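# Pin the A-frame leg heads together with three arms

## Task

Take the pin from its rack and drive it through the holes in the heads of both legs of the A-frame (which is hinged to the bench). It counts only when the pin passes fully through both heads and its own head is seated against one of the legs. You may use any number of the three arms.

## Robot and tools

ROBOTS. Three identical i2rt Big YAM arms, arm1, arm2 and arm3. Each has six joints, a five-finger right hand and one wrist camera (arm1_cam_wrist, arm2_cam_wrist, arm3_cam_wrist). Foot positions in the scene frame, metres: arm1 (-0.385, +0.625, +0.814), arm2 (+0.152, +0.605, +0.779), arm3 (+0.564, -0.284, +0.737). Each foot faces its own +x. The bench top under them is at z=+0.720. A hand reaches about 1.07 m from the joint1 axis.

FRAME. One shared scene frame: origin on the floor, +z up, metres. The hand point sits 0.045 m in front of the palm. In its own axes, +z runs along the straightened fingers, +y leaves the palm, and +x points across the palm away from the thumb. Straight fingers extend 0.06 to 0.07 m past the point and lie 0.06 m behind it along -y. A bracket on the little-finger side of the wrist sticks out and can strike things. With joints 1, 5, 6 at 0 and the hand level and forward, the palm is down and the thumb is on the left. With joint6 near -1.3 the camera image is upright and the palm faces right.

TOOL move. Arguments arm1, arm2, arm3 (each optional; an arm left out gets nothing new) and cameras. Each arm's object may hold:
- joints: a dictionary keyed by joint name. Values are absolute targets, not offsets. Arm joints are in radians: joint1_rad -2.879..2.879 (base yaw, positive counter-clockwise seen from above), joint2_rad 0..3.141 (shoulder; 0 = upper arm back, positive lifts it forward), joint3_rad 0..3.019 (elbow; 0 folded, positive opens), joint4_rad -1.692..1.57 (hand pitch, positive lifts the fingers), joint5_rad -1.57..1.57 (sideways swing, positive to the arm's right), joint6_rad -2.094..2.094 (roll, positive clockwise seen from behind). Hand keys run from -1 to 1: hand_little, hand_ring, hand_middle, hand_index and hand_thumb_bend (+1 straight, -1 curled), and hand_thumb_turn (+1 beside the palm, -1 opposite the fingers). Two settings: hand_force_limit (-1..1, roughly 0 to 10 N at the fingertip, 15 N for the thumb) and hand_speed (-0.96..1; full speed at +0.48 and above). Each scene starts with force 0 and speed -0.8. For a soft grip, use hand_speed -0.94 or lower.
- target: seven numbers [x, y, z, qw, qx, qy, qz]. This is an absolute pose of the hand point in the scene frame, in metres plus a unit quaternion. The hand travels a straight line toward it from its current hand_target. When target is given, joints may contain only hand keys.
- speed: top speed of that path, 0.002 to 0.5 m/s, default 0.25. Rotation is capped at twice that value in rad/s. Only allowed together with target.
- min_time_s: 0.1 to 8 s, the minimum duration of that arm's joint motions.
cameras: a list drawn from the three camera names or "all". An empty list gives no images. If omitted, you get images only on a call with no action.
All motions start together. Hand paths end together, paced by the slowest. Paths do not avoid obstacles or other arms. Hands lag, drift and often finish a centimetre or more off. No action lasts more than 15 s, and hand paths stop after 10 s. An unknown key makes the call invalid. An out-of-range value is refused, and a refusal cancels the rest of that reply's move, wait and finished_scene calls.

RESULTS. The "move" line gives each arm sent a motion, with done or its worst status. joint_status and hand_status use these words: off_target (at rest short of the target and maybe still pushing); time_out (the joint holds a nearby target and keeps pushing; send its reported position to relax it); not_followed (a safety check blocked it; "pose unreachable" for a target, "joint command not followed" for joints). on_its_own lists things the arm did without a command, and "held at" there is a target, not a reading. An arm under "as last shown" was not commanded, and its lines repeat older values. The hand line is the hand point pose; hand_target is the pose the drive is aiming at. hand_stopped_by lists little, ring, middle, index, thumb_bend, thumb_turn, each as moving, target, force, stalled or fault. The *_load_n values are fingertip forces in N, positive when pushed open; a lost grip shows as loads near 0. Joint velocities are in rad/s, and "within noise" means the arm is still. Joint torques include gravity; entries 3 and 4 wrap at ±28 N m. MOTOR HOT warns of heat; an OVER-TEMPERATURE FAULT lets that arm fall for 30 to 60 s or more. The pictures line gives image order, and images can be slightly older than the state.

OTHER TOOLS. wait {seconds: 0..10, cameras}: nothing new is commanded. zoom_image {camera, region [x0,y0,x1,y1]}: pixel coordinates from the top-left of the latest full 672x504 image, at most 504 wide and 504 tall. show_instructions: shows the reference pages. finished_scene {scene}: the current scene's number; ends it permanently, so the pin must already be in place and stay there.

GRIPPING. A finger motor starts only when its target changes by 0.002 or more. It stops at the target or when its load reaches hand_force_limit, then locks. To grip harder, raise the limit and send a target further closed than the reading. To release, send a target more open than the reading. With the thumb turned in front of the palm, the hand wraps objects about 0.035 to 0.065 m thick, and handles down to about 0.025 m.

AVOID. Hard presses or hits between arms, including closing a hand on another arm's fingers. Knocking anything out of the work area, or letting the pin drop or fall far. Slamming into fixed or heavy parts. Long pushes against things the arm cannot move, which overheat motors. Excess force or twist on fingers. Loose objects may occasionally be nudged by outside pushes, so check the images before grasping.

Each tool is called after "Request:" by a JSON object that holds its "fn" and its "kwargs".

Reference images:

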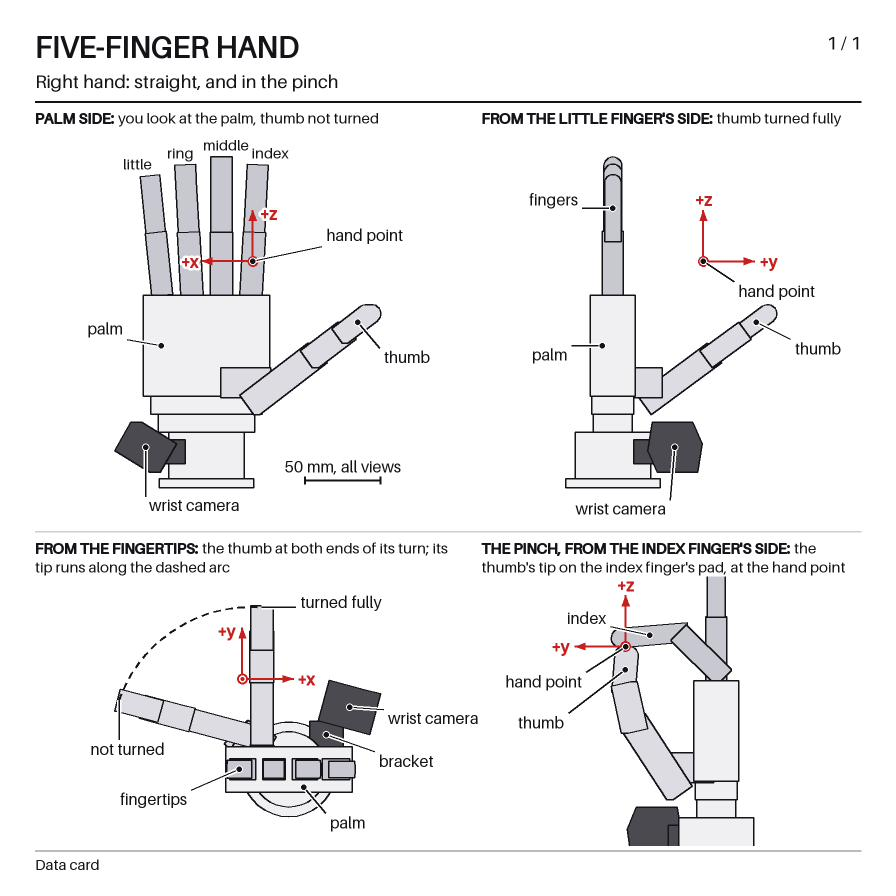

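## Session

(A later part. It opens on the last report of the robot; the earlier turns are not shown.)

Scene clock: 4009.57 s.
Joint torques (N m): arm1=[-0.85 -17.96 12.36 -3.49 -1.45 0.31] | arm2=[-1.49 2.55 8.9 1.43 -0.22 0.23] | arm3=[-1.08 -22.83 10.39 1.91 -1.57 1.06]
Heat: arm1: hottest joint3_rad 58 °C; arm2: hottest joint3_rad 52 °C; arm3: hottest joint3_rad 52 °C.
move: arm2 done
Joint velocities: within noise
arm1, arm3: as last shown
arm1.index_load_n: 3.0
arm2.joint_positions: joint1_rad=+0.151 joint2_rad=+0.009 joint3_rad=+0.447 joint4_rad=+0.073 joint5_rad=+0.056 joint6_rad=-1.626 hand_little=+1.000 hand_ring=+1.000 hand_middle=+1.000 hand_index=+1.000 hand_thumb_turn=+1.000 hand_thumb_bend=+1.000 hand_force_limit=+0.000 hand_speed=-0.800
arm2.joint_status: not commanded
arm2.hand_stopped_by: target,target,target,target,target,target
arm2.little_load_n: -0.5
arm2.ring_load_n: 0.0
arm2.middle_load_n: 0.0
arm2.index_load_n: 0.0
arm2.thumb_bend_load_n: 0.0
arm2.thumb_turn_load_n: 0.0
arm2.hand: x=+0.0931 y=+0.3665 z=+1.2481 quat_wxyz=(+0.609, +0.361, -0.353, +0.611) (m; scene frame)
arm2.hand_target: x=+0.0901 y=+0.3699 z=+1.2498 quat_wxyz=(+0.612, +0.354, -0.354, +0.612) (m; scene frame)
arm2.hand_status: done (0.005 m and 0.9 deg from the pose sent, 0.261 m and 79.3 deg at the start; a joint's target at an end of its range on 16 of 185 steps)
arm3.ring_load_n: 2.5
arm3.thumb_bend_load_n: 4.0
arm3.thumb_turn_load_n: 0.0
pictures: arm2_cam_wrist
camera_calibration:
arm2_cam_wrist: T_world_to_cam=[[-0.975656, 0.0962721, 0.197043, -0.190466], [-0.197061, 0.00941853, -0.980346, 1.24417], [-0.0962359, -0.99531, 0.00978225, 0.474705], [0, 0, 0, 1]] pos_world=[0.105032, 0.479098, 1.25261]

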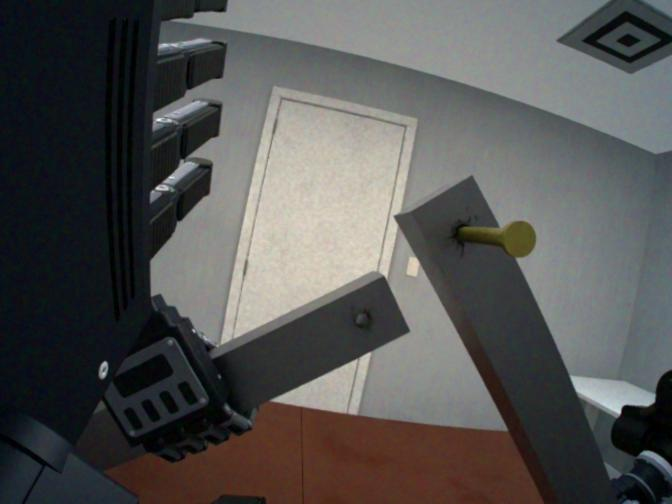

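Request:
{"fn": "move", "kwargs": {"arm1": {"target":[-0.221,0.207,1.028,0.399,0,0.917,0],"speed":0.04}, "cameras": ["arm2_cam_wrist"]}}

Scene clock: 4048.60 s.
Joint torques (N m): arm1=[1.55 -16.79 9.07 -1.29 -0.5 0.52] | arm2=[-0.97 2.55 8.9 1.42 -0.17 0.17] | arm3=[-1.08 -22.83 10.41 1.88 -1.58 1.06]
Heat: arm1: hottest joint3_rad 57 °C; arm2: hottest joint3_rad 50 °C; arm3: hottest joint3_rad 52 °C.
move: arm1 off_target
Joint velocities: within noise
arm1.joint_positions: joint1_rad=-0.095 joint2_rad=+1.716 joint3_rad=+1.339 joint4_rad=-1.253 joint5_rad=-0.825 joint6_rad=-0.055 hand_little=-0.152 hand_ring=-0.152 hand_middle=-0.152 hand_index=-0.151 hand_thumb_turn=-1.000 hand_thumb_bend=+1.000 hand_force_limit=-0.200 hand_speed=-0.850
arm1.joint_status: not commanded
arm1.hand_stopped_by: force,force,force,force,target,target
arm1.little_load_n: 3.5
arm1.ring_load_n: 2.0
arm1.middle_load_n: 1.5
arm1.index_load_n: 2.0
arm1.thumb_bend_load_n: 1.5
arm1.thumb_turn_load_n: -2.0
arm1.hand: x=-0.2243 y=+0.2006 z=+0.9916 quat_wxyz=(-0.399, +0.014, -0.917, -0.010) (m; scene frame)
arm1.hand_target: x=-0.2208 y=+0.2073 z=+1.0262 quat_wxyz=(-0.400, +0.001, -0.917, +0.000) (m; scene frame)
arm1.hand_status: off_target (0.037 m and 2.0 deg from the pose sent, 0.032 m and 3.0 deg at the start)
arm2, arm3: as last shown
arm2.joint_positions: joint1_rad=+0.151 joint2_rad=+0.009 joint3_rad=+0.447 joint4_rad=+0.073 joint5_rad=+0.056 joint6_rad=-1.625 hand_little=+1.000 hand_ring=+1.000 hand_middle=+1.000 hand_index=+1.000 hand_thumb_turn=+1.000 hand_thumb_bend=+1.000 hand_force_limit=+0.000 hand_speed=-0.800
arm2.little_load_n: 0.0
arm2.hand: x=+0.0932 y=+0.3664 z=+1.2481 quat_wxyz=(+0.609, +0.361, -0.353, +0.611) (m; scene frame)
arm3.ring_load_n: 3.0
arm3.middle_load_n: 4.0
arm3.thumb_bend_load_n: 3.5
pictures: arm2_cam_wrist
camera_calibration:
arm2_cam_wrist: T_world_to_cam=[[-0.975867, 0.0957857, 0.196239, -0.189185], [-0.196264, 0.0092503, -0.980507, 1.24427], [-0.0957339, -0.995359, 0.00977222, 0.474689], [0, 0, 0, 1]] pos_world=[0.105031, 0.479097, 1.25251]

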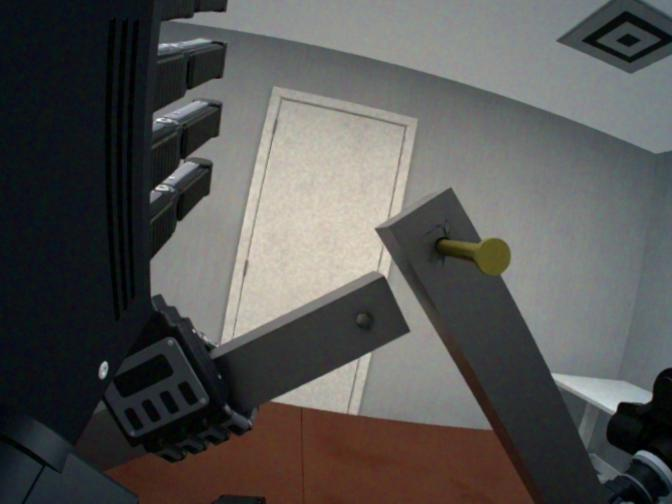

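Request:
{"fn": "move", "kwargs": {"arm1": {"target":[-0.211,0.207,1.007,0.367,0,0.930,0],"speed":0.04}, "cameras": ["arm2_cam_wrist"]}}

Scene clock: 4058.07 s.
Joint torques (N m): arm1=[2.14 -17.03 8.14 -0.87 -0.5 0.43] | arm2=[-1.03 2.55 8.9 1.43 -0.17 0.16] | arm3=[-1.2 -22.83 10.39 1.87 -1.57 1.06]
Heat: arm1: hottest joint3_rad 56 °C; arm2: hottest joint3_rad 50 °C; arm3: hottest joint3_rad 52 °C.
move: arm1 off_target
Joint velocities: within noise
arm1.joint_positions: joint1_rad=-0.054 joint2_rad=+1.713 joint3_rad=+1.328 joint4_rad=-1.201 joint5_rad=-0.752 joint6_rad=+0.012 hand_little=-0.152 hand_ring=-0.152 hand_middle=-0.152 hand_index=-0.151 hand_thumb_turn=-1.000 hand_thumb_bend=+1.000 hand_force_limit=-0.200 hand_speed=-0.850
arm1.joint_status: not commanded
arm1.hand_stopped_by: force,force,force,force,target,target
arm1.little_load_n: 2.5
arm1.ring_load_n: 1.5
arm1.middle_load_n: 1.5
arm1.index_load_n: 2.5
arm1.thumb_bend_load_n: 1.5
arm1.thumb_turn_load_n: 0.5
arm1.hand: x=-0.2126 y=+0.1996 z=+0.9774 quat_wxyz=(-0.364, +0.011, -0.931, -0.010) (m; scene frame)
arm1.hand_target: x=-0.2108 y=+0.2069 z=+1.0056 quat_wxyz=(-0.367, +0.000, -0.930, +0.000) (m; scene frame)
arm1.hand_status: off_target (0.031 m and 1.8 deg from the pose sent, 0.021 m and 4.4 deg at the start)
arm2, arm3: as last shown
arm3.thumb_turn_load_n: 0.5
pictures: arm2_cam_wrist
camera_calibration:
arm2_cam_wrist: T_world_to_cam=[[-0.975867, 0.0957857, 0.196239, -0.189185], [-0.196264, 0.0092503, -0.980507, 1.24427], [-0.0957339, -0.995359, 0.00977222, 0.474689], [0, 0, 0, 1]] pos_world=[0.105031, 0.479097, 1.25251]

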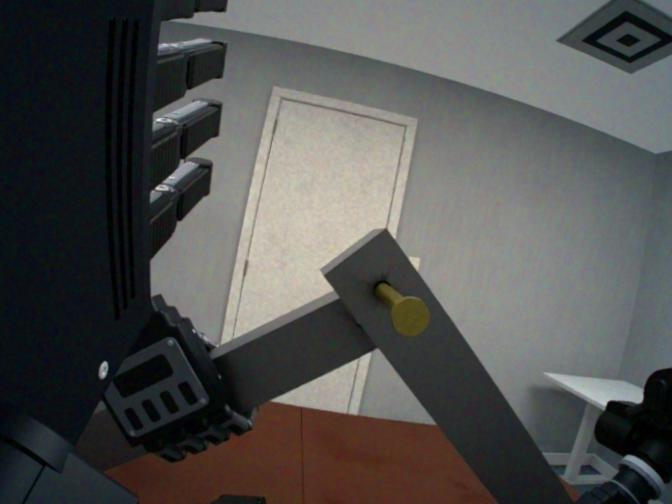

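Request:
{"fn": "zoom_image", "kwargs": {"camera": "arm2_cam_wrist", "region": [300, 210, 460, 400]}}

Scaled by 2.653 from the camera's 672x504 image, which has a finer 960x720 frame.

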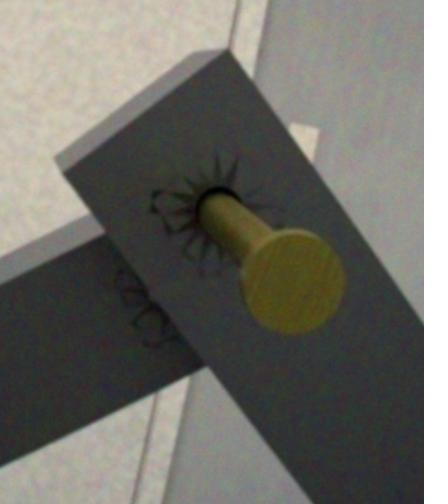

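Request:
{"fn": "move", "kwargs": {"arm3": {"target":[0.1297,0.1119,1.2005,-0.0245,0.915,-0.021,-0.402],"speed":0.03}, "cameras": ["arm2_cam_wrist"]}}

Scene clock: 4091.60 s.
Joint torques (N m): arm1=[1.32 -17.2 7.9 -0.84 -0.52 0.41] | arm2=[-1.03 2.55 8.9 1.42 -0.17 0.17] | arm3=[-1.14 -22.53 10.11 1.46 -1.55 0.86]
Heat: arm1: hottest joint3_rad 52 °C; arm2: hottest joint3_rad 49 °C; arm3: hottest joint3_rad 52 °C.
move: arm3 off_target
Joint velocities: within noise
arm1, arm2: as last shown
arm1.little_load_n: 2.0
arm1.ring_load_n: 1.0
arm1.thumb_bend_load_n: 1.0
arm1.hand_target: x=-0.2108 y=+0.2070 z=+1.0056 quat_wxyz=(-0.367, +0.000, -0.930, +0.000) (m; scene frame)
arm3.joint_positions: joint1_rad=-1.023 joint2_rad=+1.750 joint3_rad=+1.939 joint4_rad=-1.366 joint5_rad=-0.612 joint6_rad=+0.689 hand_little=-0.154 hand_ring=-0.153 hand_middle=-0.153 hand_index=-0.126 hand_thumb_turn=-1.000 hand_thumb_bend=+1.001 hand_force_limit=-0.200 hand_speed=-0.850
arm3.joint_status: not commanded
arm3.hand_stopped_by: force,force,force,force,target,target
arm3.little_load_n: 2.5
arm3.ring_load_n: 3.0
arm3.middle_load_n: 4.0
arm3.index_load_n: 2.0
arm3.thumb_bend_load_n: 3.5
arm3.thumb_turn_load_n: 0.0
arm3.hand: x=+0.1295 y=+0.1313 z=+1.1129 quat_wxyz=(+0.015, +0.936, -0.011, -0.353) (m; scene frame)
arm3.hand_target: x=+0.1337 y=+0.1070 z=+1.1965 quat_wxyz=(-0.021, +0.915, -0.017, -0.402) (m; scene frame)
arm3.hand_status: off_target (0.090 m and 7.7 deg from the pose sent, 0.104 m and 10.2 deg at the start)
pictures: arm2_cam_wrist
camera_calibration:
arm2_cam_wrist: T_world_to_cam=[[-0.975867, 0.0957857, 0.196239, -0.189185], [-0.196264, 0.0092503, -0.980507, 1.24427], [-0.0957339, -0.995359, 0.00977222, 0.474689], [0, 0, 0, 1]] pos_world=[0.105031, 0.479097, 1.25251]

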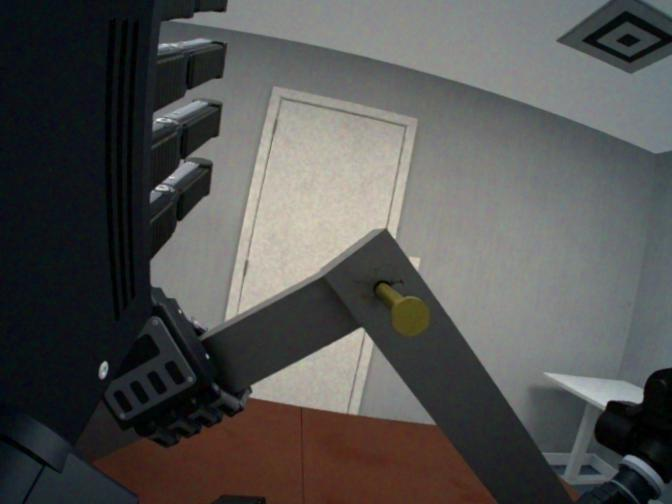

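Request:
{"fn": "move", "kwargs": {"arm1": {"target":[-0.206,0.207,0.9995,0.352,0,0.936,0],"speed":0.03}, "cameras": ["arm2_cam_wrist"]}}

Request:
{"fn": "zoom_image", "kwargs": {"camera": "arm2_cam_wrist", "region": [290, 210, 450, 400]}}

Scene clock: 4106.77 s.
Joint torques (N m): arm1=[2.2 -17.03 8.05 -1.05 -0.53 0.43] | arm2=[-1.03 2.55 8.9 1.42 -0.17 0.16] | arm3=[-1.08 -22.59 10.09 1.42 -1.54 0.87]
Heat: arm1: hottest joint3_rad 51 °C; arm2: hottest joint3_rad 49 °C; arm3: hottest joint3_rad 54 °C.
move: arm1 off_target
Joint velocities: within noise
arm1.joint_positions: joint1_rad=-0.036 joint2_rad=+1.712 joint3_rad=+1.323 joint4_rad=-1.180 joint5_rad=-0.719 joint6_rad=+0.040 hand_little=-0.152 hand_ring=-0.152 hand_middle=-0.152 hand_index=-0.151 hand_thumb_turn=-1.000 hand_thumb_bend=+1.000 hand_force_limit=-0.200 hand_speed=-0.850
arm1.joint_status: not commanded
arm1.hand_stopped_by: force,force,force,force,target,target
arm1.little_load_n: 2.0
arm1.ring_load_n: 1.5
arm1.middle_load_n: 1.5
arm1.index_load_n: 3.5
arm1.thumb_bend_load_n: 1.5
arm1.thumb_turn_load_n: 1.0
arm1.hand: x=-0.2076 y=+0.1992 z=+0.9706 quat_wxyz=(-0.349, +0.009, -0.937, -0.010) (m; scene frame)
arm1.hand_target: x=-0.2058 y=+0.2069 z=+0.9980 quat_wxyz=(-0.352, +0.000, -0.936, +0.000) (m; scene frame)
arm1.hand_status: off_target (0.030 m and 1.6 deg from the pose sent, 0.024 m and 2.3 deg at the start)
arm2, arm3: as last shown
arm3.thumb_turn_load_n: -0.5
pictures: arm2_cam_wrist
camera_calibration:
arm2_cam_wrist: T_world_to_cam=[[-0.975867, 0.0957857, 0.196239, -0.189185], [-0.196264, 0.0092503, -0.980507, 1.24427], [-0.0957339, -0.995359, 0.00977222, 0.474689], [0, 0, 0, 1]] pos_world=[0.105031, 0.479097, 1.25251]

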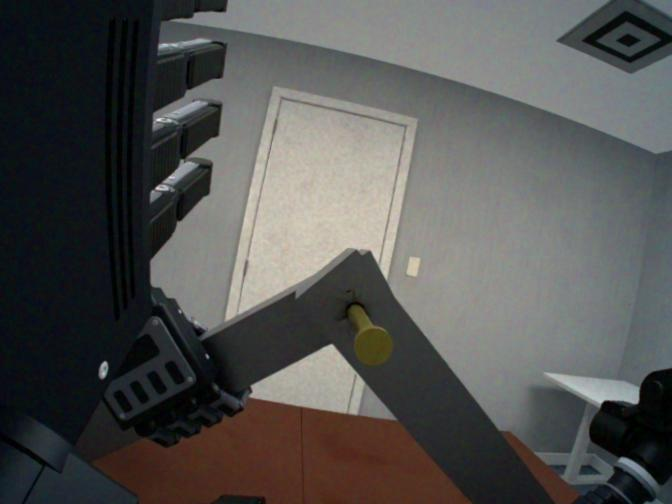

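Scaled by 2.653 from the camera's 672x504 image, which has a finer 960x720 frame.

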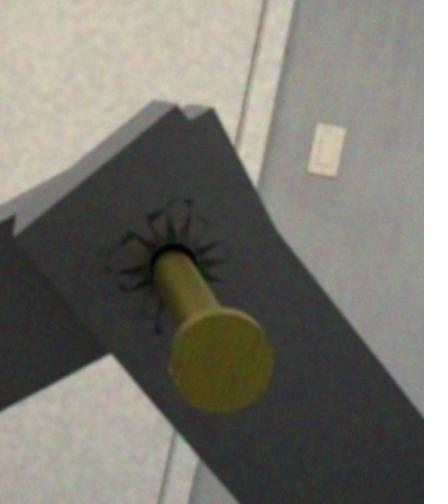

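Request:
{"fn": "zoom_image", "kwargs": {"camera": "arm2_cam_wrist", "region": [330, 235, 410, 310]}}

Request:
{"fn": "zoom_image", "kwargs": {"camera": "arm2_cam_wrist", "region": [320, 285, 400, 370]}}

Request:
{"fn": "zoom_image", "kwargs": {"camera": "arm2_cam_wrist", "region": [270, 240, 370, 350]}}

Scaled by 6.300 from the camera's 672x504 image, which has a finer 960x720 frame.

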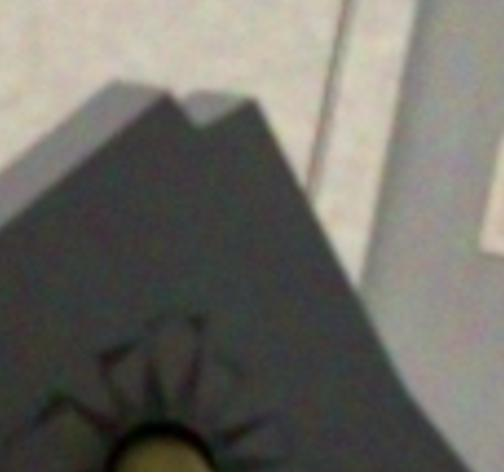

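Scaled by 5.929 from the camera's 672x504 image, which has a finer 960x720 frame.

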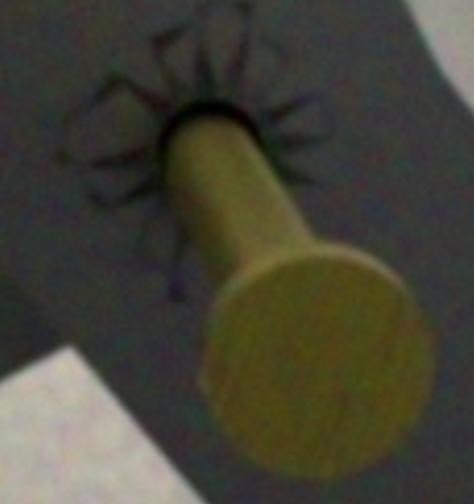

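Scaled by 4.582 from the camera's 672x504 image, which has a finer 960x720 frame.

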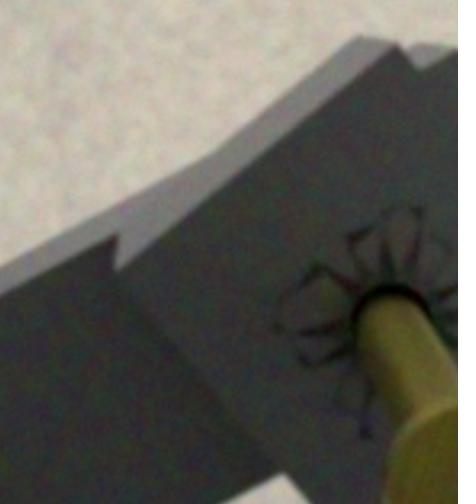

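Request:
{"fn": "move", "kwargs": {"arm1": {"target":[-0.2075,0.207,1.030,0.355,0,0.935,0],"speed":0.04}, "arm3": {"target":[0.1350,0.1070,1.198,-0.0213,0.9140,-0.0173,-0.4045],"speed":0.02}, "cameras": ["arm2_cam_wrist"]}}

Request:
{"fn": "zoom_image", "kwargs": {"camera": "arm2_cam_wrist", "region": [330, 225, 410, 300]}}

Scene clock: 4413.73 s.
Joint torques (N m): arm1=[2.02 -18.26 11.82 -2.99 -0.79 0.31] | arm2=[-1.03 2.55 8.9 1.42 -0.17 0.16] | arm3=[-1.2 -22.71 9.55 0.99 -1.54 0.65]
Heat: arm1: hottest joint3_rad 47 °C; arm2: hottest joint3_rad 48 °C; arm3: hottest joint3_rad 56 °C.
move: arm1 off_target; arm3 off_target
Joint velocities: within noise
arm1.joint_positions: joint1_rad=-0.036 joint2_rad=+1.711 joint3_rad=+1.323 joint4_rad=-1.184 joint5_rad=-0.719 joint6_rad=+0.041 hand_little=-0.152 hand_ring=-0.152 hand_middle=-0.152 hand_index=-0.151 hand_thumb_turn=-1.000 hand_thumb_bend=+1.000 hand_force_limit=-0.200 hand_speed=-0.850
arm1.joint_status: not commanded
arm1.hand_stopped_by: force,force,force,force,target,target
arm1.little_load_n: 3.0
arm1.ring_load_n: 1.5
arm1.middle_load_n: 2.0
arm1.index_load_n: 3.0
arm1.thumb_bend_load_n: 1.0
arm1.thumb_turn_load_n: 0.0
arm1.hand: x=-0.2076 y=+0.2002 z=+0.9714 quat_wxyz=(-0.349, +0.008, -0.937, -0.012) (m; scene frame)
arm1.hand_target: x=-0.2066 y=+0.2078 z=+1.0260 quat_wxyz=(-0.356, +0.000, -0.935, +0.001) (m; scene frame)
arm1.hand_status: off_target (0.059 m and 1.8 deg from the pose sent, 0.060 m and 1.8 deg at the start)
arm2: as last shown
arm3.joint_positions: joint1_rad=-1.027 joint2_rad=+1.738 joint3_rad=+1.920 joint4_rad=-1.344 joint5_rad=-0.623 joint6_rad=+0.701 hand_little=-0.154 hand_ring=-0.153 hand_middle=-0.153 hand_index=-0.126 hand_thumb_turn=-1.000 hand_thumb_bend=+1.001 hand_force_limit=-0.200 hand_speed=-0.850
arm3.joint_status: not commanded
arm3.hand_stopped_by: force,force,force,force,target,target
arm3.little_load_n: 1.5
arm3.ring_load_n: 2.5
arm3.middle_load_n: 4.5
arm3.index_load_n: 3.0
arm3.thumb_bend_load_n: 3.5
arm3.thumb_turn_load_n: 1.5
arm3.hand: x=+0.1302 y=+0.1313 z=+1.1140 quat_wxyz=(+0.014, +0.933, -0.015, -0.360) (m; scene frame)
arm3.hand_target: x=+0.1374 y=+0.1036 z=+1.1936 quat_wxyz=(-0.019, +0.914, -0.015, -0.405) (m; scene frame)
arm3.hand_status: off_target (0.088 m and 6.9 deg from the pose sent, 0.089 m and 7.7 deg at the start)
pictures: arm2_cam_wrist
camera_calibration:
arm2_cam_wrist: T_world_to_cam=[[-0.975867, 0.0957857, 0.196239, -0.189185], [-0.196264, 0.0092503, -0.980507, 1.24427], [-0.0957339, -0.995359, 0.00977222, 0.474689], [0, 0, 0, 1]] pos_world=[0.105031, 0.479097, 1.25251]

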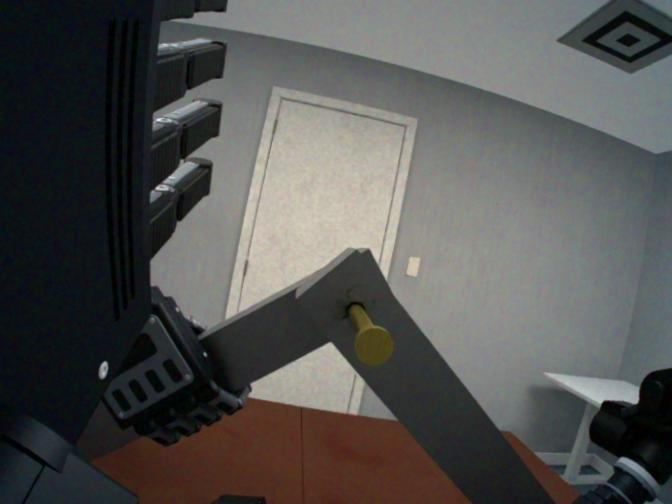

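Scaled by 6.300 from the camera's 672x504 image, which has a finer 960x720 frame.

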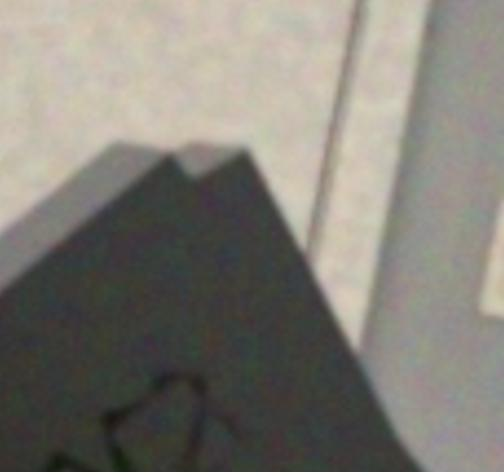

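Request:
{"fn": "move", "kwargs": {"arm1": {"target":[-0.2085,0.207,1.038,0.3575,0,0.934,0],"speed":0.03}, "cameras": ["arm2_cam_wrist"]}}

Request:
{"fn": "zoom_image", "kwargs": {"camera": "arm2_cam_wrist", "region": [330, 225, 410, 300]}}

Scene clock: 4424.40 s.
Joint torques (N m): arm1=[1.08 -19.6 12.45 -3.51 -1.02 0.37] | arm2=[-1.03 2.55 8.9 1.43 -0.17 0.16] | arm3=[-1.26 -22.59 9.55 0.96 -1.53 0.65]
Heat: arm1: hottest joint3_rad 49 °C; arm2: hottest joint3_rad 48 °C; arm3: hottest joint3_rad 53 °C.
move: arm1 off_target
Joint velocities: within noise
arm1.joint_positions: joint1_rad=-0.036 joint2_rad=+1.711 joint3_rad=+1.324 joint4_rad=-1.188 joint5_rad=-0.719 joint6_rad=+0.038 hand_little=-0.152 hand_ring=-0.152 hand_middle=-0.152 hand_index=-0.151 hand_thumb_turn=-1.000 hand_thumb_bend=+1.000 hand_force_limit=-0.200 hand_speed=-0.850
arm1.joint_status: not commanded
arm1.hand_stopped_by: force,force,force,force,target,target
arm1.little_load_n: 4.0
arm1.ring_load_n: 2.0
arm1.middle_load_n: 2.0
arm1.index_load_n: 3.0
arm1.thumb_bend_load_n: 1.0
arm1.thumb_turn_load_n: -1.0
arm1.hand: x=-0.2078 y=+0.2004 z=+0.9722 quat_wxyz=(-0.349, +0.009, -0.937, -0.012) (m; scene frame)
arm1.hand_target: x=-0.2073 y=+0.2080 z=+1.0332 quat_wxyz=(-0.358, +0.000, -0.934, +0.002) (m; scene frame)
arm1.hand_status: off_target (0.066 m and 2.1 deg from the pose sent, 0.067 m and 2.0 deg at the start)
arm2, arm3: as last shown
arm3.index_load_n: 2.5
arm3.thumb_bend_load_n: 3.0
pictures: arm2_cam_wrist
camera_calibration:
arm2_cam_wrist: T_world_to_cam=[[-0.975867, 0.0957857, 0.196239, -0.189185], [-0.196264, 0.0092503, -0.980507, 1.24427], [-0.0957339, -0.995359, 0.00977222, 0.474689], [0, 0, 0, 1]] pos_world=[0.105031, 0.479097, 1.25251]

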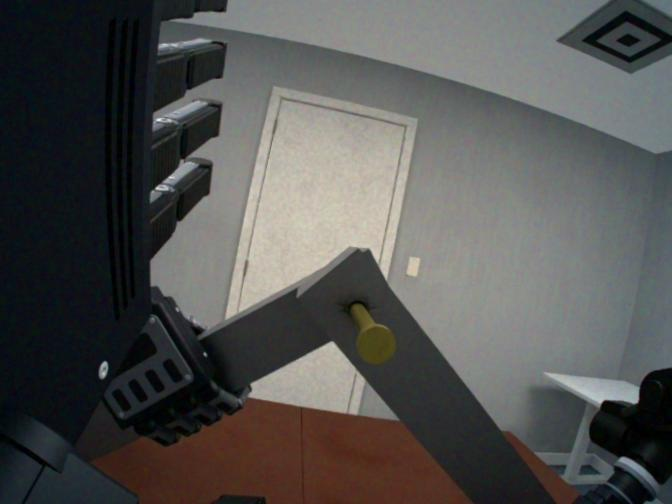

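Scaled by 6.300 from the camera's 672x504 image, which has a finer 960x720 frame.

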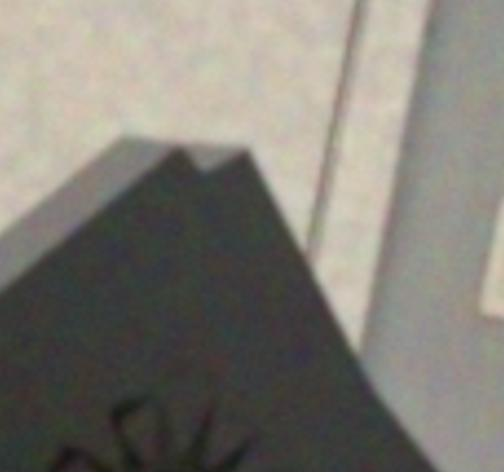

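Request:
{"fn": "move", "kwargs": {"arm1": {"target":[-0.2095,0.207,1.044,0.360,0,0.933,0],"speed":0.03}, "cameras": ["arm2_cam_wrist"]}}

Request:
{"fn": "zoom_image", "kwargs": {"camera": "arm2_cam_wrist", "region": [330, 225, 410, 300]}}

Request:
{"fn": "zoom_image", "kwargs": {"camera": "arm2_cam_wrist", "region": [270, 240, 370, 350]}}

Scene clock: 4442.90 s.
Joint torques (N m): arm1=[0.56 -19.19 12.97 -3.86 -1.21 0.32] | arm2=[-0.97 2.55 8.9 1.43 -0.17 0.16] | arm3=[-1.2 -22.53 9.58 0.94 -1.53 0.65]
Heat: arm1: hottest joint3_rad 51 °C; arm2: hottest joint3_rad 48 °C; arm3: hottest joint3_rad 51 °C.
move: arm1 off_target
Joint velocities: within noise
arm1.joint_positions: joint1_rad=-0.036 joint2_rad=+1.711 joint3_rad=+1.328 joint4_rad=-1.194 joint5_rad=-0.719 joint6_rad=+0.034 hand_little=-0.152 hand_ring=-0.152 hand_middle=-0.152 hand_index=-0.151 hand_thumb_turn=-1.000 hand_thumb_bend=+1.000 hand_force_limit=-0.200 hand_speed=-0.850
arm1.joint_status: not commanded
arm1.hand_stopped_by: force,force,force,force,target,target
arm1.little_load_n: 4.5
arm1.ring_load_n: 2.0
arm1.middle_load_n: 2.0
arm1.index_load_n: 2.5
arm1.thumb_bend_load_n: 1.0
arm1.thumb_turn_load_n: -1.5
arm1.hand: x=-0.2079 y=+0.2005 z=+0.9734 quat_wxyz=(-0.349, +0.011, -0.937, -0.013) (m; scene frame)
arm1.hand_target: x=-0.2081 y=+0.2082 z=+1.0386 quat_wxyz=(-0.361, +0.000, -0.933, +0.002) (m; scene frame)
arm1.hand_status: off_target (0.071 m and 2.3 deg from the pose sent, 0.072 m and 2.3 deg at the start)
arm2, arm3: as last shown
arm3.middle_load_n: 4.0
arm3.index_load_n: 3.0
arm3.thumb_bend_load_n: 3.5
arm3.thumb_turn_load_n: 1.0
pictures: arm2_cam_wrist
camera_calibration:
arm2_cam_wrist: T_world_to_cam=[[-0.975867, 0.0957857, 0.196239, -0.189185], [-0.196264, 0.0092503, -0.980507, 1.24427], [-0.0957339, -0.995359, 0.00977222, 0.474689], [0, 0, 0, 1]] pos_world=[0.105031, 0.479097, 1.25251]

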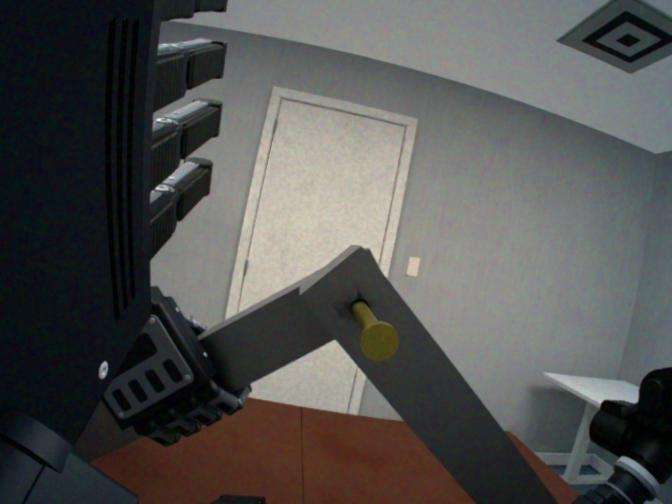

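Scaled by 6.300 from the camera's 672x504 image, which has a finer 960x720 frame.

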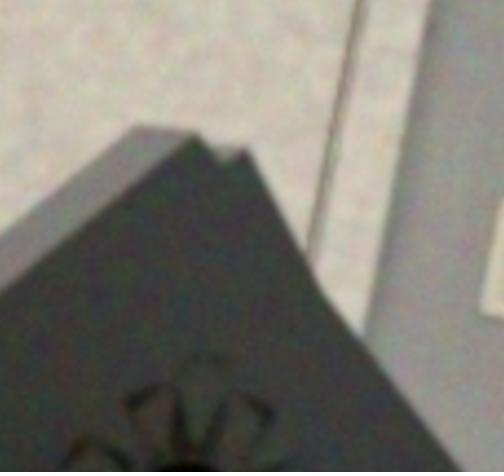

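Scaled by 4.582 from the camera's 672x504 image, which has a finer 960x720 frame.

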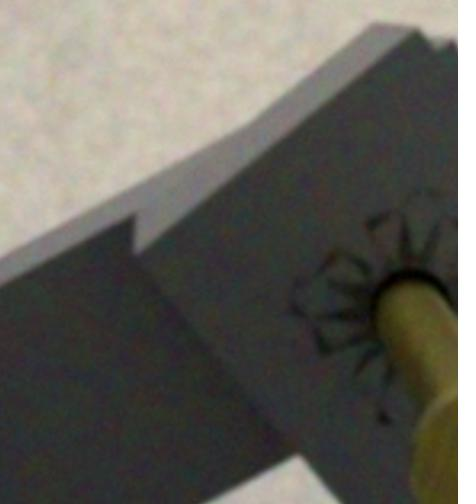

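Request:
{"fn": "move", "kwargs": {"arm2": {"target":[0.06,0.41,1.22,0.5,0.5,-0.5,0.5],"speed":0.12,"joints":{"hand_speed":0.0,"hand_index":-1,"hand_middle":-1,"hand_ring":-1,"hand_little":-1}}, "cameras": ["arm2_cam_wrist"]}}

Scene clock: 4515.97 s.
Joint torques (N m): arm1=[0.85 -19.6 12.89 -3.96 -1.2 0.38] | arm2=[-0.97 4.54 10.89 1.65 -0.17 0] | arm3=[-1.2 -22.65 9.55 0.96 -1.54 0.65]
Heat: arm1: hottest joint3_rad 52 °C; arm2: hottest joint3_rad 48 °C; arm3: hottest joint2_rad 50 °C.
move: arm2 off_target
Joint velocities: within noise
arm1, arm3: as last shown
arm2.joint_positions: joint1_rad=-1.413 joint2_rad=+0.091 joint3_rad=+0.734 joint4_rad=-0.707 joint5_rad=-1.494 joint6_rad=-1.599 hand_little=-1.000 hand_ring=-1.000 hand_middle=-1.000 hand_index=-1.000 hand_thumb_turn=+1.000 hand_thumb_bend=+1.000 hand_force_limit=+0.000 hand_speed=+0.000
arm2.joint_status: all done
arm2.hand_stopped_by: target,target,target,target,target,target
arm2.little_load_n: 0.0
arm2.ring_load_n: 0.0
arm2.middle_load_n: 0.0
arm2.index_load_n: 0.0
arm2.thumb_bend_load_n: 0.0
arm2.thumb_turn_load_n: -0.5
arm2.hand: x=+0.0599 y=+0.4085 z=+1.2014 quat_wxyz=(+0.484, +0.492, -0.510, +0.514) (m; scene frame)
arm2.hand_target: x=+0.0606 y=+0.4100 z=+1.2194 quat_wxyz=(+0.500, +0.500, -0.500, +0.500) (m; scene frame)
arm2.hand_status: off_target (0.019 m and 2.8 deg from the pose sent, 0.062 m and 29.3 deg at the start)
arm3.thumb_bend_load_n: 3.0
arm3.thumb_turn_load_n: 1.5
pictures: arm2_cam_wrist
camera_calibration:
arm2_cam_wrist: T_world_to_cam=[[-0.985628, -0.0153116, 0.168234, -0.136895], [-0.153959, 0.491293, -0.857279, 0.844069], [-0.0695258, -0.87086, -0.48659, 1.05772], [0, 0, 0, 1]] pos_world=[0.0685629, 0.504346, 1.26131]

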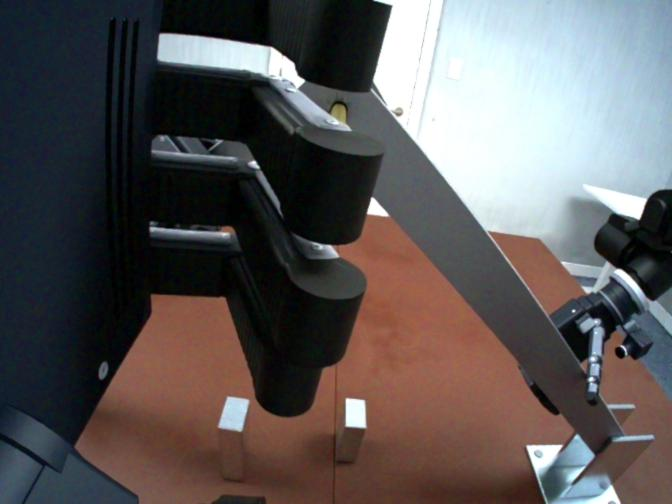

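Request:
{"fn": "move", "kwargs": {"arm2": {"target":[0.017,0.36,1.212,0.505,0.502,-0.495,0.498],"speed":0.08}, "cameras": ["arm2_cam_wrist"]}}

Scene clock: 4556.20 s.
Joint torques (N m): arm1=[1.03 -18.61 12.94 -3.96 -1.19 0.34] | arm2=[0.97 2.61 9.02 2.06 0.02 0.13] | arm3=[-1.26 -22.59 9.58 0.95 -1.54 0.64]
Heat: arm1: hottest joint3_rad 53 °C; arm2: hottest joint3_rad 51 °C; arm3: hottest joint2_rad 50 °C.
move: arm2 done
Joint velocities: within noise
arm1, arm3: as last shown
arm1.ring_load_n: 2.5
arm1.thumb_bend_load_n: 1.5
arm2.joint_positions: joint1_rad=-0.875 joint2_rad=+0.241 joint3_rad=+0.715 joint4_rad=-0.480 joint5_rad=-0.931 joint6_rad=-1.598 hand_little=-1.000 hand_ring=-1.000 hand_middle=-1.000 hand_index=-1.000 hand_thumb_turn=+1.000 hand_thumb_bend=+1.000 hand_force_limit=+0.000 hand_speed=+0.000
arm2.joint_status: not commanded
arm2.hand_stopped_by: target,target,target,target,target,target
arm2.little_load_n: 0.0
arm2.ring_load_n: 0.0
arm2.middle_load_n: 0.0
arm2.index_load_n: 0.0
arm2.thumb_bend_load_n: 0.0
arm2.thumb_turn_load_n: 0.0
arm2.hand: x=+0.0152 y=+0.3630 z=+1.2082 quat_wxyz=(+0.505, +0.500, -0.502, +0.494) (m; scene frame)
arm2.hand_target: x=+0.0171 y=+0.3602 z=+1.2120 quat_wxyz=(+0.505, +0.502, -0.495, +0.498) (m; scene frame)
arm2.hand_status: done (0.005 m and 0.9 deg from the pose sent, 0.066 m and 3.7 deg at the start)
arm3.middle_load_n: 4.5
arm3.index_load_n: 2.5
arm3.thumb_turn_load_n: 1.0
pictures: arm2_cam_wrist
camera_calibration:
arm2_cam_wrist: T_world_to_cam=[[-0.974471, 0.00904366, 0.224332, -0.259594], [-0.190535, 0.495212, -0.847621, 0.852837], [-0.118758, -0.868725, -0.480846, 1.01143], [0, 0, 0, 1]] pos_world=[0.0296432, 0.458669, 1.26746]

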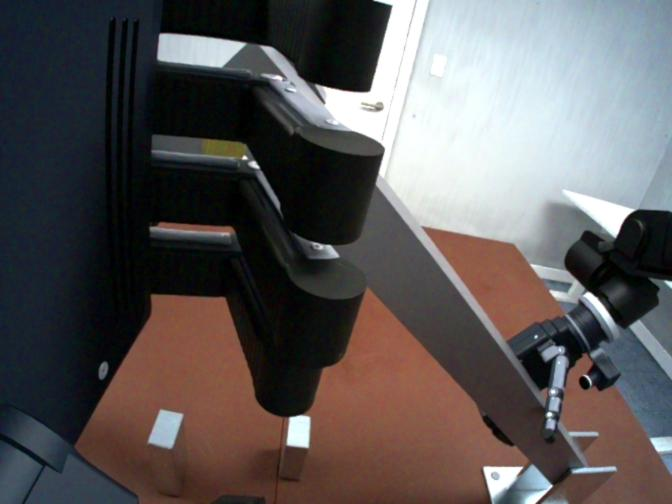

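Request:
{"fn": "zoom_image", "kwargs": {"camera": "arm2_cam_wrist", "region": [140, 20, 390, 260]}}

Scaled by 2.016 from the camera's 672x504 image, which has a finer 960x720 frame.

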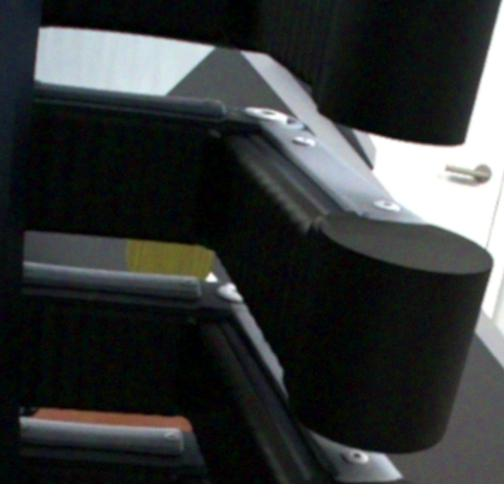

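Request:
{"fn": "move", "kwargs": {"arm2": {"target":[0.028,0.322,1.206,0.505,0.502,-0.495,0.498],"speed":0.06}, "cameras": ["arm2_cam_wrist"]}}

Scene clock: 4606.40 s.
Joint torques (N m): arm1=[0.56 -19.08 13.03 -3.81 -1.22 0.35] | arm2=[1.26 2.14 9.33 2.24 0.05 0.1] | arm3=[-1.2 -22.71 9.54 0.94 -1.54 0.66]
Heat: arm1: hottest joint3_rad 53 °C; arm2: hottest joint3_rad 46 °C; arm3: hottest joint2_rad 51 °C.
move: arm2 done
Joint velocities: within noise
arm1, arm3: as last shown
arm1.thumb_bend_load_n: 1.0
arm2.joint_positions: joint1_rad=-0.518 joint2_rad=+0.293 joint3_rad=+0.698 joint4_rad=-0.412 joint5_rad=-0.576 joint6_rad=-1.598 hand_little=-1.000 hand_ring=-1.000 hand_middle=-1.000 hand_index=-1.000 hand_thumb_turn=+1.000 hand_thumb_bend=+1.000 hand_force_limit=+0.000 hand_speed=+0.000
arm2.joint_status: not commanded
arm2.hand_stopped_by: target,target,target,target,target,target
arm2.little_load_n: 0.0
arm2.ring_load_n: 0.0
arm2.middle_load_n: 0.0
arm2.index_load_n: 0.0
arm2.thumb_bend_load_n: 0.0
arm2.thumb_turn_load_n: 0.0
arm2.hand: x=+0.0261 y=+0.3257 z=+1.2024 quat_wxyz=(+0.504, +0.501, -0.501, +0.493) (m; scene frame)
arm2.hand_target: x=+0.0280 y=+0.3222 z=+1.2060 quat_wxyz=(+0.505, +0.502, -0.495, +0.498) (m; scene frame)
arm2.hand_status: done (0.006 m and 0.9 deg from the pose sent, 0.043 m and 0.9 deg at the start)
arm3.thumb_bend_load_n: 3.5
pictures: arm2_cam_wrist
camera_calibration:
arm2_cam_wrist: T_world_to_cam=[[-0.974127, 0.0070788, 0.22589, -0.248602], [-0.192643, 0.496629, -0.846315, 0.866477], [-0.118174, -0.867934, -0.482416, 0.979017], [0, 0, 0, 1]] pos_world=[0.0404451, 0.421165, 1.26176]

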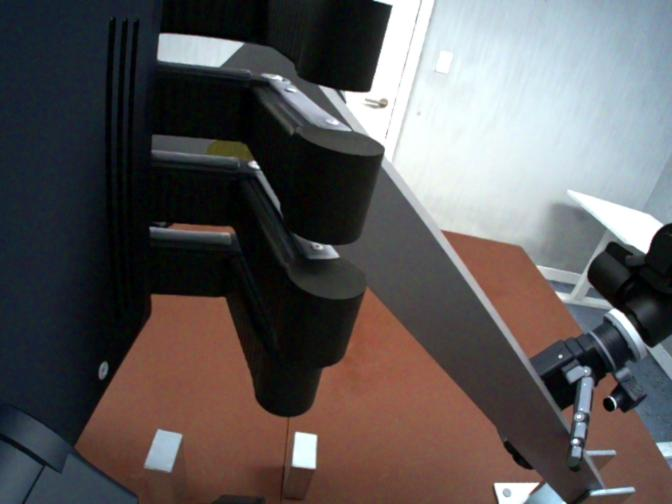

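Request:
{"fn": "zoom_image", "kwargs": {"camera": "arm2_cam_wrist", "region": [140, 80, 300, 240]}}

Scaled by 3.150 from the camera's 672x504 image, which has a finer 960x720 frame.

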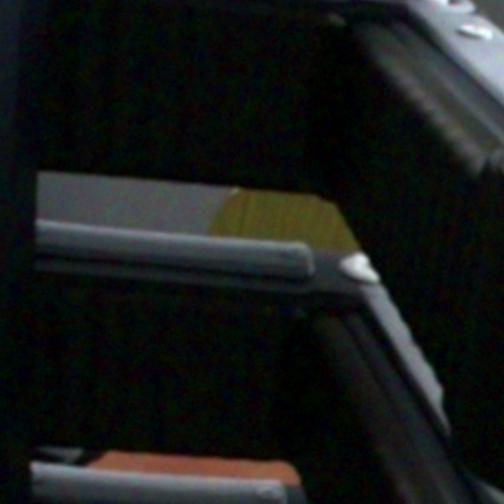

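Request:
{"fn": "move", "kwargs": {"arm2": {"target":[0.028,0.28,1.193,0.505,0.500,-0.497,0.500],"speed":0.06}, "cameras": ["arm2_cam_wrist"]}}

Request:
{"fn": "zoom_image", "kwargs": {"camera": "arm2_cam_wrist", "region": [140, 20, 390, 260]}}

Scene clock: 4650.20 s.
Joint torques (N m): arm1=[0.67 -18.73 13.01 -3.99 -1.16 0.33] | arm2=[1.49 1.14 9.65 2.24 0.07 0.14] | arm3=[-1.38 -22.65 9.55 0.98 -1.54 0.65]
Heat: arm1: hottest joint3_rad 53 °C; arm2: hottest joint3_rad 46 °C; arm3: hottest joint2_rad 51 °C.
move: arm2 done
Joint velocities: within noise
arm1, arm3: as last shown
arm1.little_load_n: 5.0
arm1.ring_load_n: 2.0
arm1.middle_load_n: 2.5
arm1.hand: x=-0.2079 y=+0.2006 z=+0.9734 quat_wxyz=(-0.349, +0.011, -0.937, -0.013) (m; scene frame)
arm2.joint_positions: joint1_rad=-0.360 joint2_rad=+0.398 joint3_rad=+0.671 joint4_rad=-0.278 joint5_rad=-0.414 joint6_rad=-1.597 hand_little=-1.000 hand_ring=-1.000 hand_middle=-1.000 hand_index=-1.000 hand_thumb_turn=+1.000 hand_thumb_bend=+1.000 hand_force_limit=+0.000 hand_speed=+0.000
arm2.joint_status: not commanded
arm2.hand_stopped_by: target,target,target,target,target,target
arm2.little_load_n: 0.0
arm2.ring_load_n: 0.0
arm2.middle_load_n: 0.0
arm2.index_load_n: 0.5
arm2.thumb_bend_load_n: 0.0
arm2.thumb_turn_load_n: 0.0
arm2.hand: x=+0.0243 y=+0.2843 z=+1.1900 quat_wxyz=(+0.506, +0.500, -0.502, +0.492) (m; scene frame)
arm2.hand_target: x=+0.0280 y=+0.2802 z=+1.1929 quat_wxyz=(+0.504, +0.500, -0.497, +0.499) (m; scene frame)
arm2.hand_status: done (0.006 m and 1.1 deg from the pose sent, 0.047 m and 0.9 deg at the start)
arm3.ring_load_n: 3.0
arm3.middle_load_n: 4.0
arm3.index_load_n: 3.0
arm3.thumb_bend_load_n: 3.0
pictures: arm2_cam_wrist
camera_calibration:
arm2_cam_wrist: T_world_to_cam=[[-0.973886, 0.0113622, 0.226753, -0.249487], [-0.191306, 0.496768, -0.846536, 0.876463], [-0.122262, -0.867809, -0.481622, 0.936074], [0, 0, 0, 1]] pos_world=[0.0391471, 0.379769, 1.24936]

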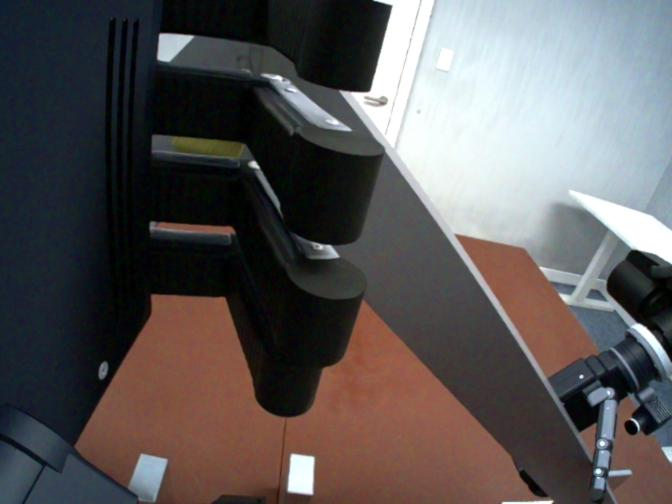

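Scaled by 2.016 from the camera's 672x504 image, which has a finer 960x720 frame.

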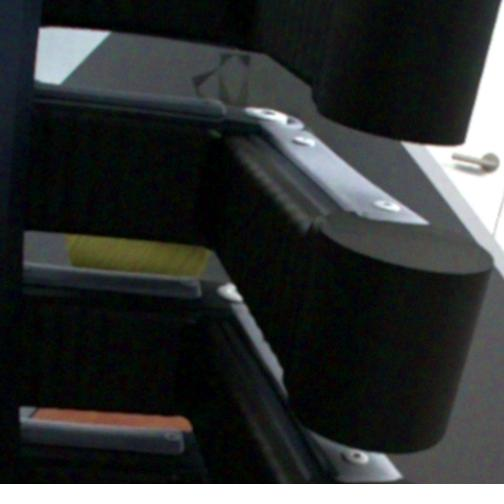

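Request:
{"fn": "move", "kwargs": {"arm2": {"target":[0.031,0.260,1.193,0.505,0.500,-0.497,0.500],"speed":0.04}, "cameras": ["arm2_cam_wrist"]}}

Request:
{"fn": "zoom_image", "kwargs": {"camera": "arm2_cam_wrist", "region": [140, 20, 390, 260]}}

Scene clock: 4672.97 s.
Joint torques (N m): arm1=[0.38 -19.43 12.92 -4.01 -1.14 0.3] | arm2=[1.44 0.5 10.51 2.29 0.05 0.14] | arm3=[-1.26 -22.65 9.54 0.96 -1.54 0.66]
Heat: arm1: hottest joint3_rad 53 °C; arm2: hottest joint3_rad 46 °C; arm3: hottest joint2_rad 51 °C.
move: arm2 done
Joint velocities: within noise
arm1, arm3: as last shown
arm1.little_load_n: 4.5
arm1.ring_load_n: 2.5
arm1.thumb_bend_load_n: 1.5
arm1.thumb_turn_load_n: -2.0
arm2.joint_positions: joint1_rad=-0.294 joint2_rad=+0.457 joint3_rad=+0.671 joint4_rad=-0.229 joint5_rad=-0.347 joint6_rad=-1.597 hand_little=-1.000 hand_ring=-1.000 hand_middle=-1.000 hand_index=-1.000 hand_thumb_turn=+1.000 hand_thumb_bend=+1.000 hand_force_limit=+0.000 hand_speed=+0.000
arm2.joint_status: not commanded
arm2.hand_stopped_by: target,target,target,target,target,target
arm2.little_load_n: 0.0
arm2.ring_load_n: 0.0
arm2.middle_load_n: 0.0
arm2.index_load_n: 0.0
arm2.thumb_bend_load_n: 0.0
arm2.thumb_turn_load_n: 0.0
arm2.hand: x=+0.0268 y=+0.2637 z=+1.1842 quat_wxyz=(+0.502, +0.502, -0.505, +0.491) (m; scene frame)
arm2.hand_target: x=+0.0310 y=+0.2603 z=+1.1930 quat_wxyz=(+0.504, +0.500, -0.496, +0.500) (m; scene frame)
arm2.hand_status: done (0.010 m and 1.4 deg from the pose sent, 0.025 m and 1.0 deg at the start)
arm3.little_load_n: 2.0
arm3.ring_load_n: 2.5
arm3.index_load_n: 2.5
arm3.thumb_turn_load_n: 1.5
arm3.hand_target: x=+0.1374 y=+0.1036 z=+1.1936 quat_wxyz=(-0.019, +0.914, -0.015, -0.404) (m; scene frame)
pictures: arm2_cam_wrist
camera_calibration:
arm2_cam_wrist: T_world_to_cam=[[-0.974569, 0.00881244, 0.223915, -0.241523], [-0.189029, 0.504314, -0.842577, 0.875495], [-0.120349, -0.863476, -0.489823, 0.924233], [0, 0, 0, 1]] pos_world=[0.0413429, 0.358657, 1.24446]

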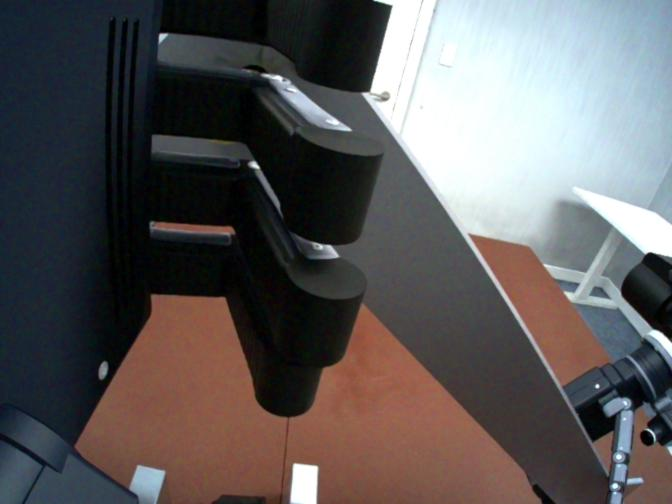

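Scaled by 2.016 from the camera's 672x504 image, which has a finer 960x720 frame.

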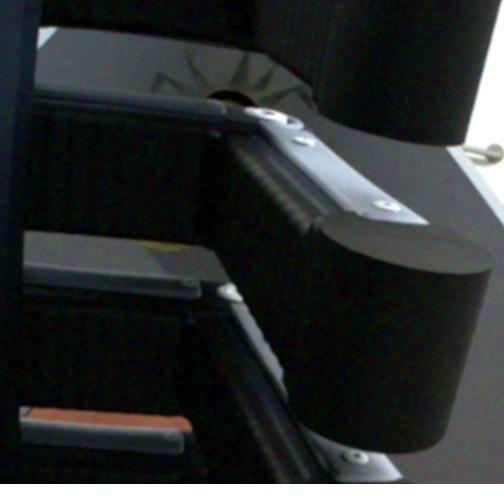

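Request:
{"fn": "move", "kwargs": {"arm2": {"target":[0.031,0.247,1.197,0.505,0.502,-0.495,0.498],"speed":0.03}, "cameras": ["arm2_cam_wrist"]}}

Request:
{"fn": "zoom_image", "kwargs": {"camera": "arm2_cam_wrist", "region": [140, 20, 390, 260]}}

Scene clock: 4683.23 s.
Joint torques (N m): arm1=[1.03 -19.37 12.92 -3.88 -1.22 0.35] | arm2=[1.49 0.15 12.16 2.36 0.03 0.08] | arm3=[-1.26 -22.59 9.57 0.92 -1.54 0.65]
Heat: arm1: hottest joint3_rad 53 °C; arm2: hottest joint3_rad 47 °C; arm3: hottest joint2_rad 51 °C.
move: arm2 off_target
Joint velocities: within noise
arm1: as last shown
arm1.thumb_bend_load_n: 1.0
arm1.thumb_turn_load_n: -1.5
arm2.joint_positions: joint1_rad=-0.270 joint2_rad=+0.499 joint3_rad=+0.671 joint4_rad=-0.208 joint5_rad=-0.325 joint6_rad=-1.597 hand_little=-1.000 hand_ring=-1.000 hand_middle=-1.000 hand_index=-1.000 hand_thumb_turn=+1.000 hand_thumb_bend=+1.000 hand_force_limit=+0.000 hand_speed=+0.000
arm2.joint_status: not commanded
arm2.hand_stopped_by: target,target,target,target,target,target
arm2.little_load_n: 0.0
arm2.ring_load_n: 0.0
arm2.middle_load_n: 0.0
arm2.index_load_n: 0.0
arm2.thumb_bend_load_n: 0.0
arm2.thumb_turn_load_n: 0.0
arm2.hand: x=+0.0267 y=+0.2508 z=+1.1755 quat_wxyz=(+0.495, +0.506, -0.511, +0.488) (m; scene frame)
arm2.hand_target: x=+0.0311 y=+0.2479 z=+1.1966 quat_wxyz=(+0.505, +0.502, -0.495, +0.498) (m; scene frame)
arm2.hand_status: off_target (0.022 m and 2.5 deg from the pose sent, 0.021 m and 1.4 deg at the start)
arm3.joint_positions: joint1_rad=-1.027 joint2_rad=+1.738 joint3_rad=+1.920 joint4_rad=-1.344 joint5_rad=-0.623 joint6_rad=+0.701 hand_little=-0.154 hand_ring=-0.153 hand_middle=-0.153 hand_index=-0.126 hand_thumb_turn=-1.000 hand_thumb_bend=+1.001 hand_force_limit=-0.200 hand_speed=-0.850
arm3.joint_status: not commanded
arm3.hand_stopped_by: force,force,force,force,target,target
arm3.little_load_n: 2.0
arm3.ring_load_n: 2.5
arm3.middle_load_n: 4.0
arm3.index_load_n: 3.0
arm3.thumb_bend_load_n: 3.5
arm3.thumb_turn_load_n: 1.5
arm3.hand: x=+0.1302 y=+0.1313 z=+1.1140 quat_wxyz=(+0.014, +0.933, -0.015, -0.360) (m; scene frame)
arm3.hand_target: x=+0.1374 y=+0.1036 z=+1.1936 quat_wxyz=(-0.019, +0.914, -0.015, -0.404) (m; scene frame)
arm3.hand_status: not commanded
pictures: arm2_cam_wrist
camera_calibration:
arm2_cam_wrist: T_world_to_cam=[[-0.976047, 0.0026996, 0.217541, -0.230414], [-0.184357, 0.520663, -0.83362, 0.859864], [-0.115516, -0.853758, -0.507694, 0.927202], [0, 0, 0, 1]] pos_world=[0.0407336, 0.344528, 1.23766]

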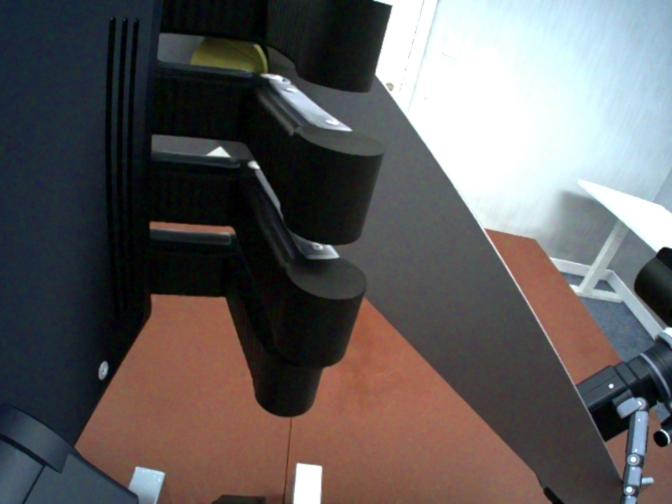

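Scaled by 2.016 from the camera's 672x504 image, which has a finer 960x720 frame.

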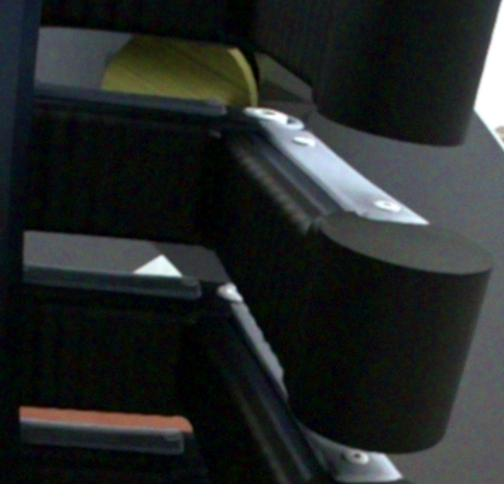

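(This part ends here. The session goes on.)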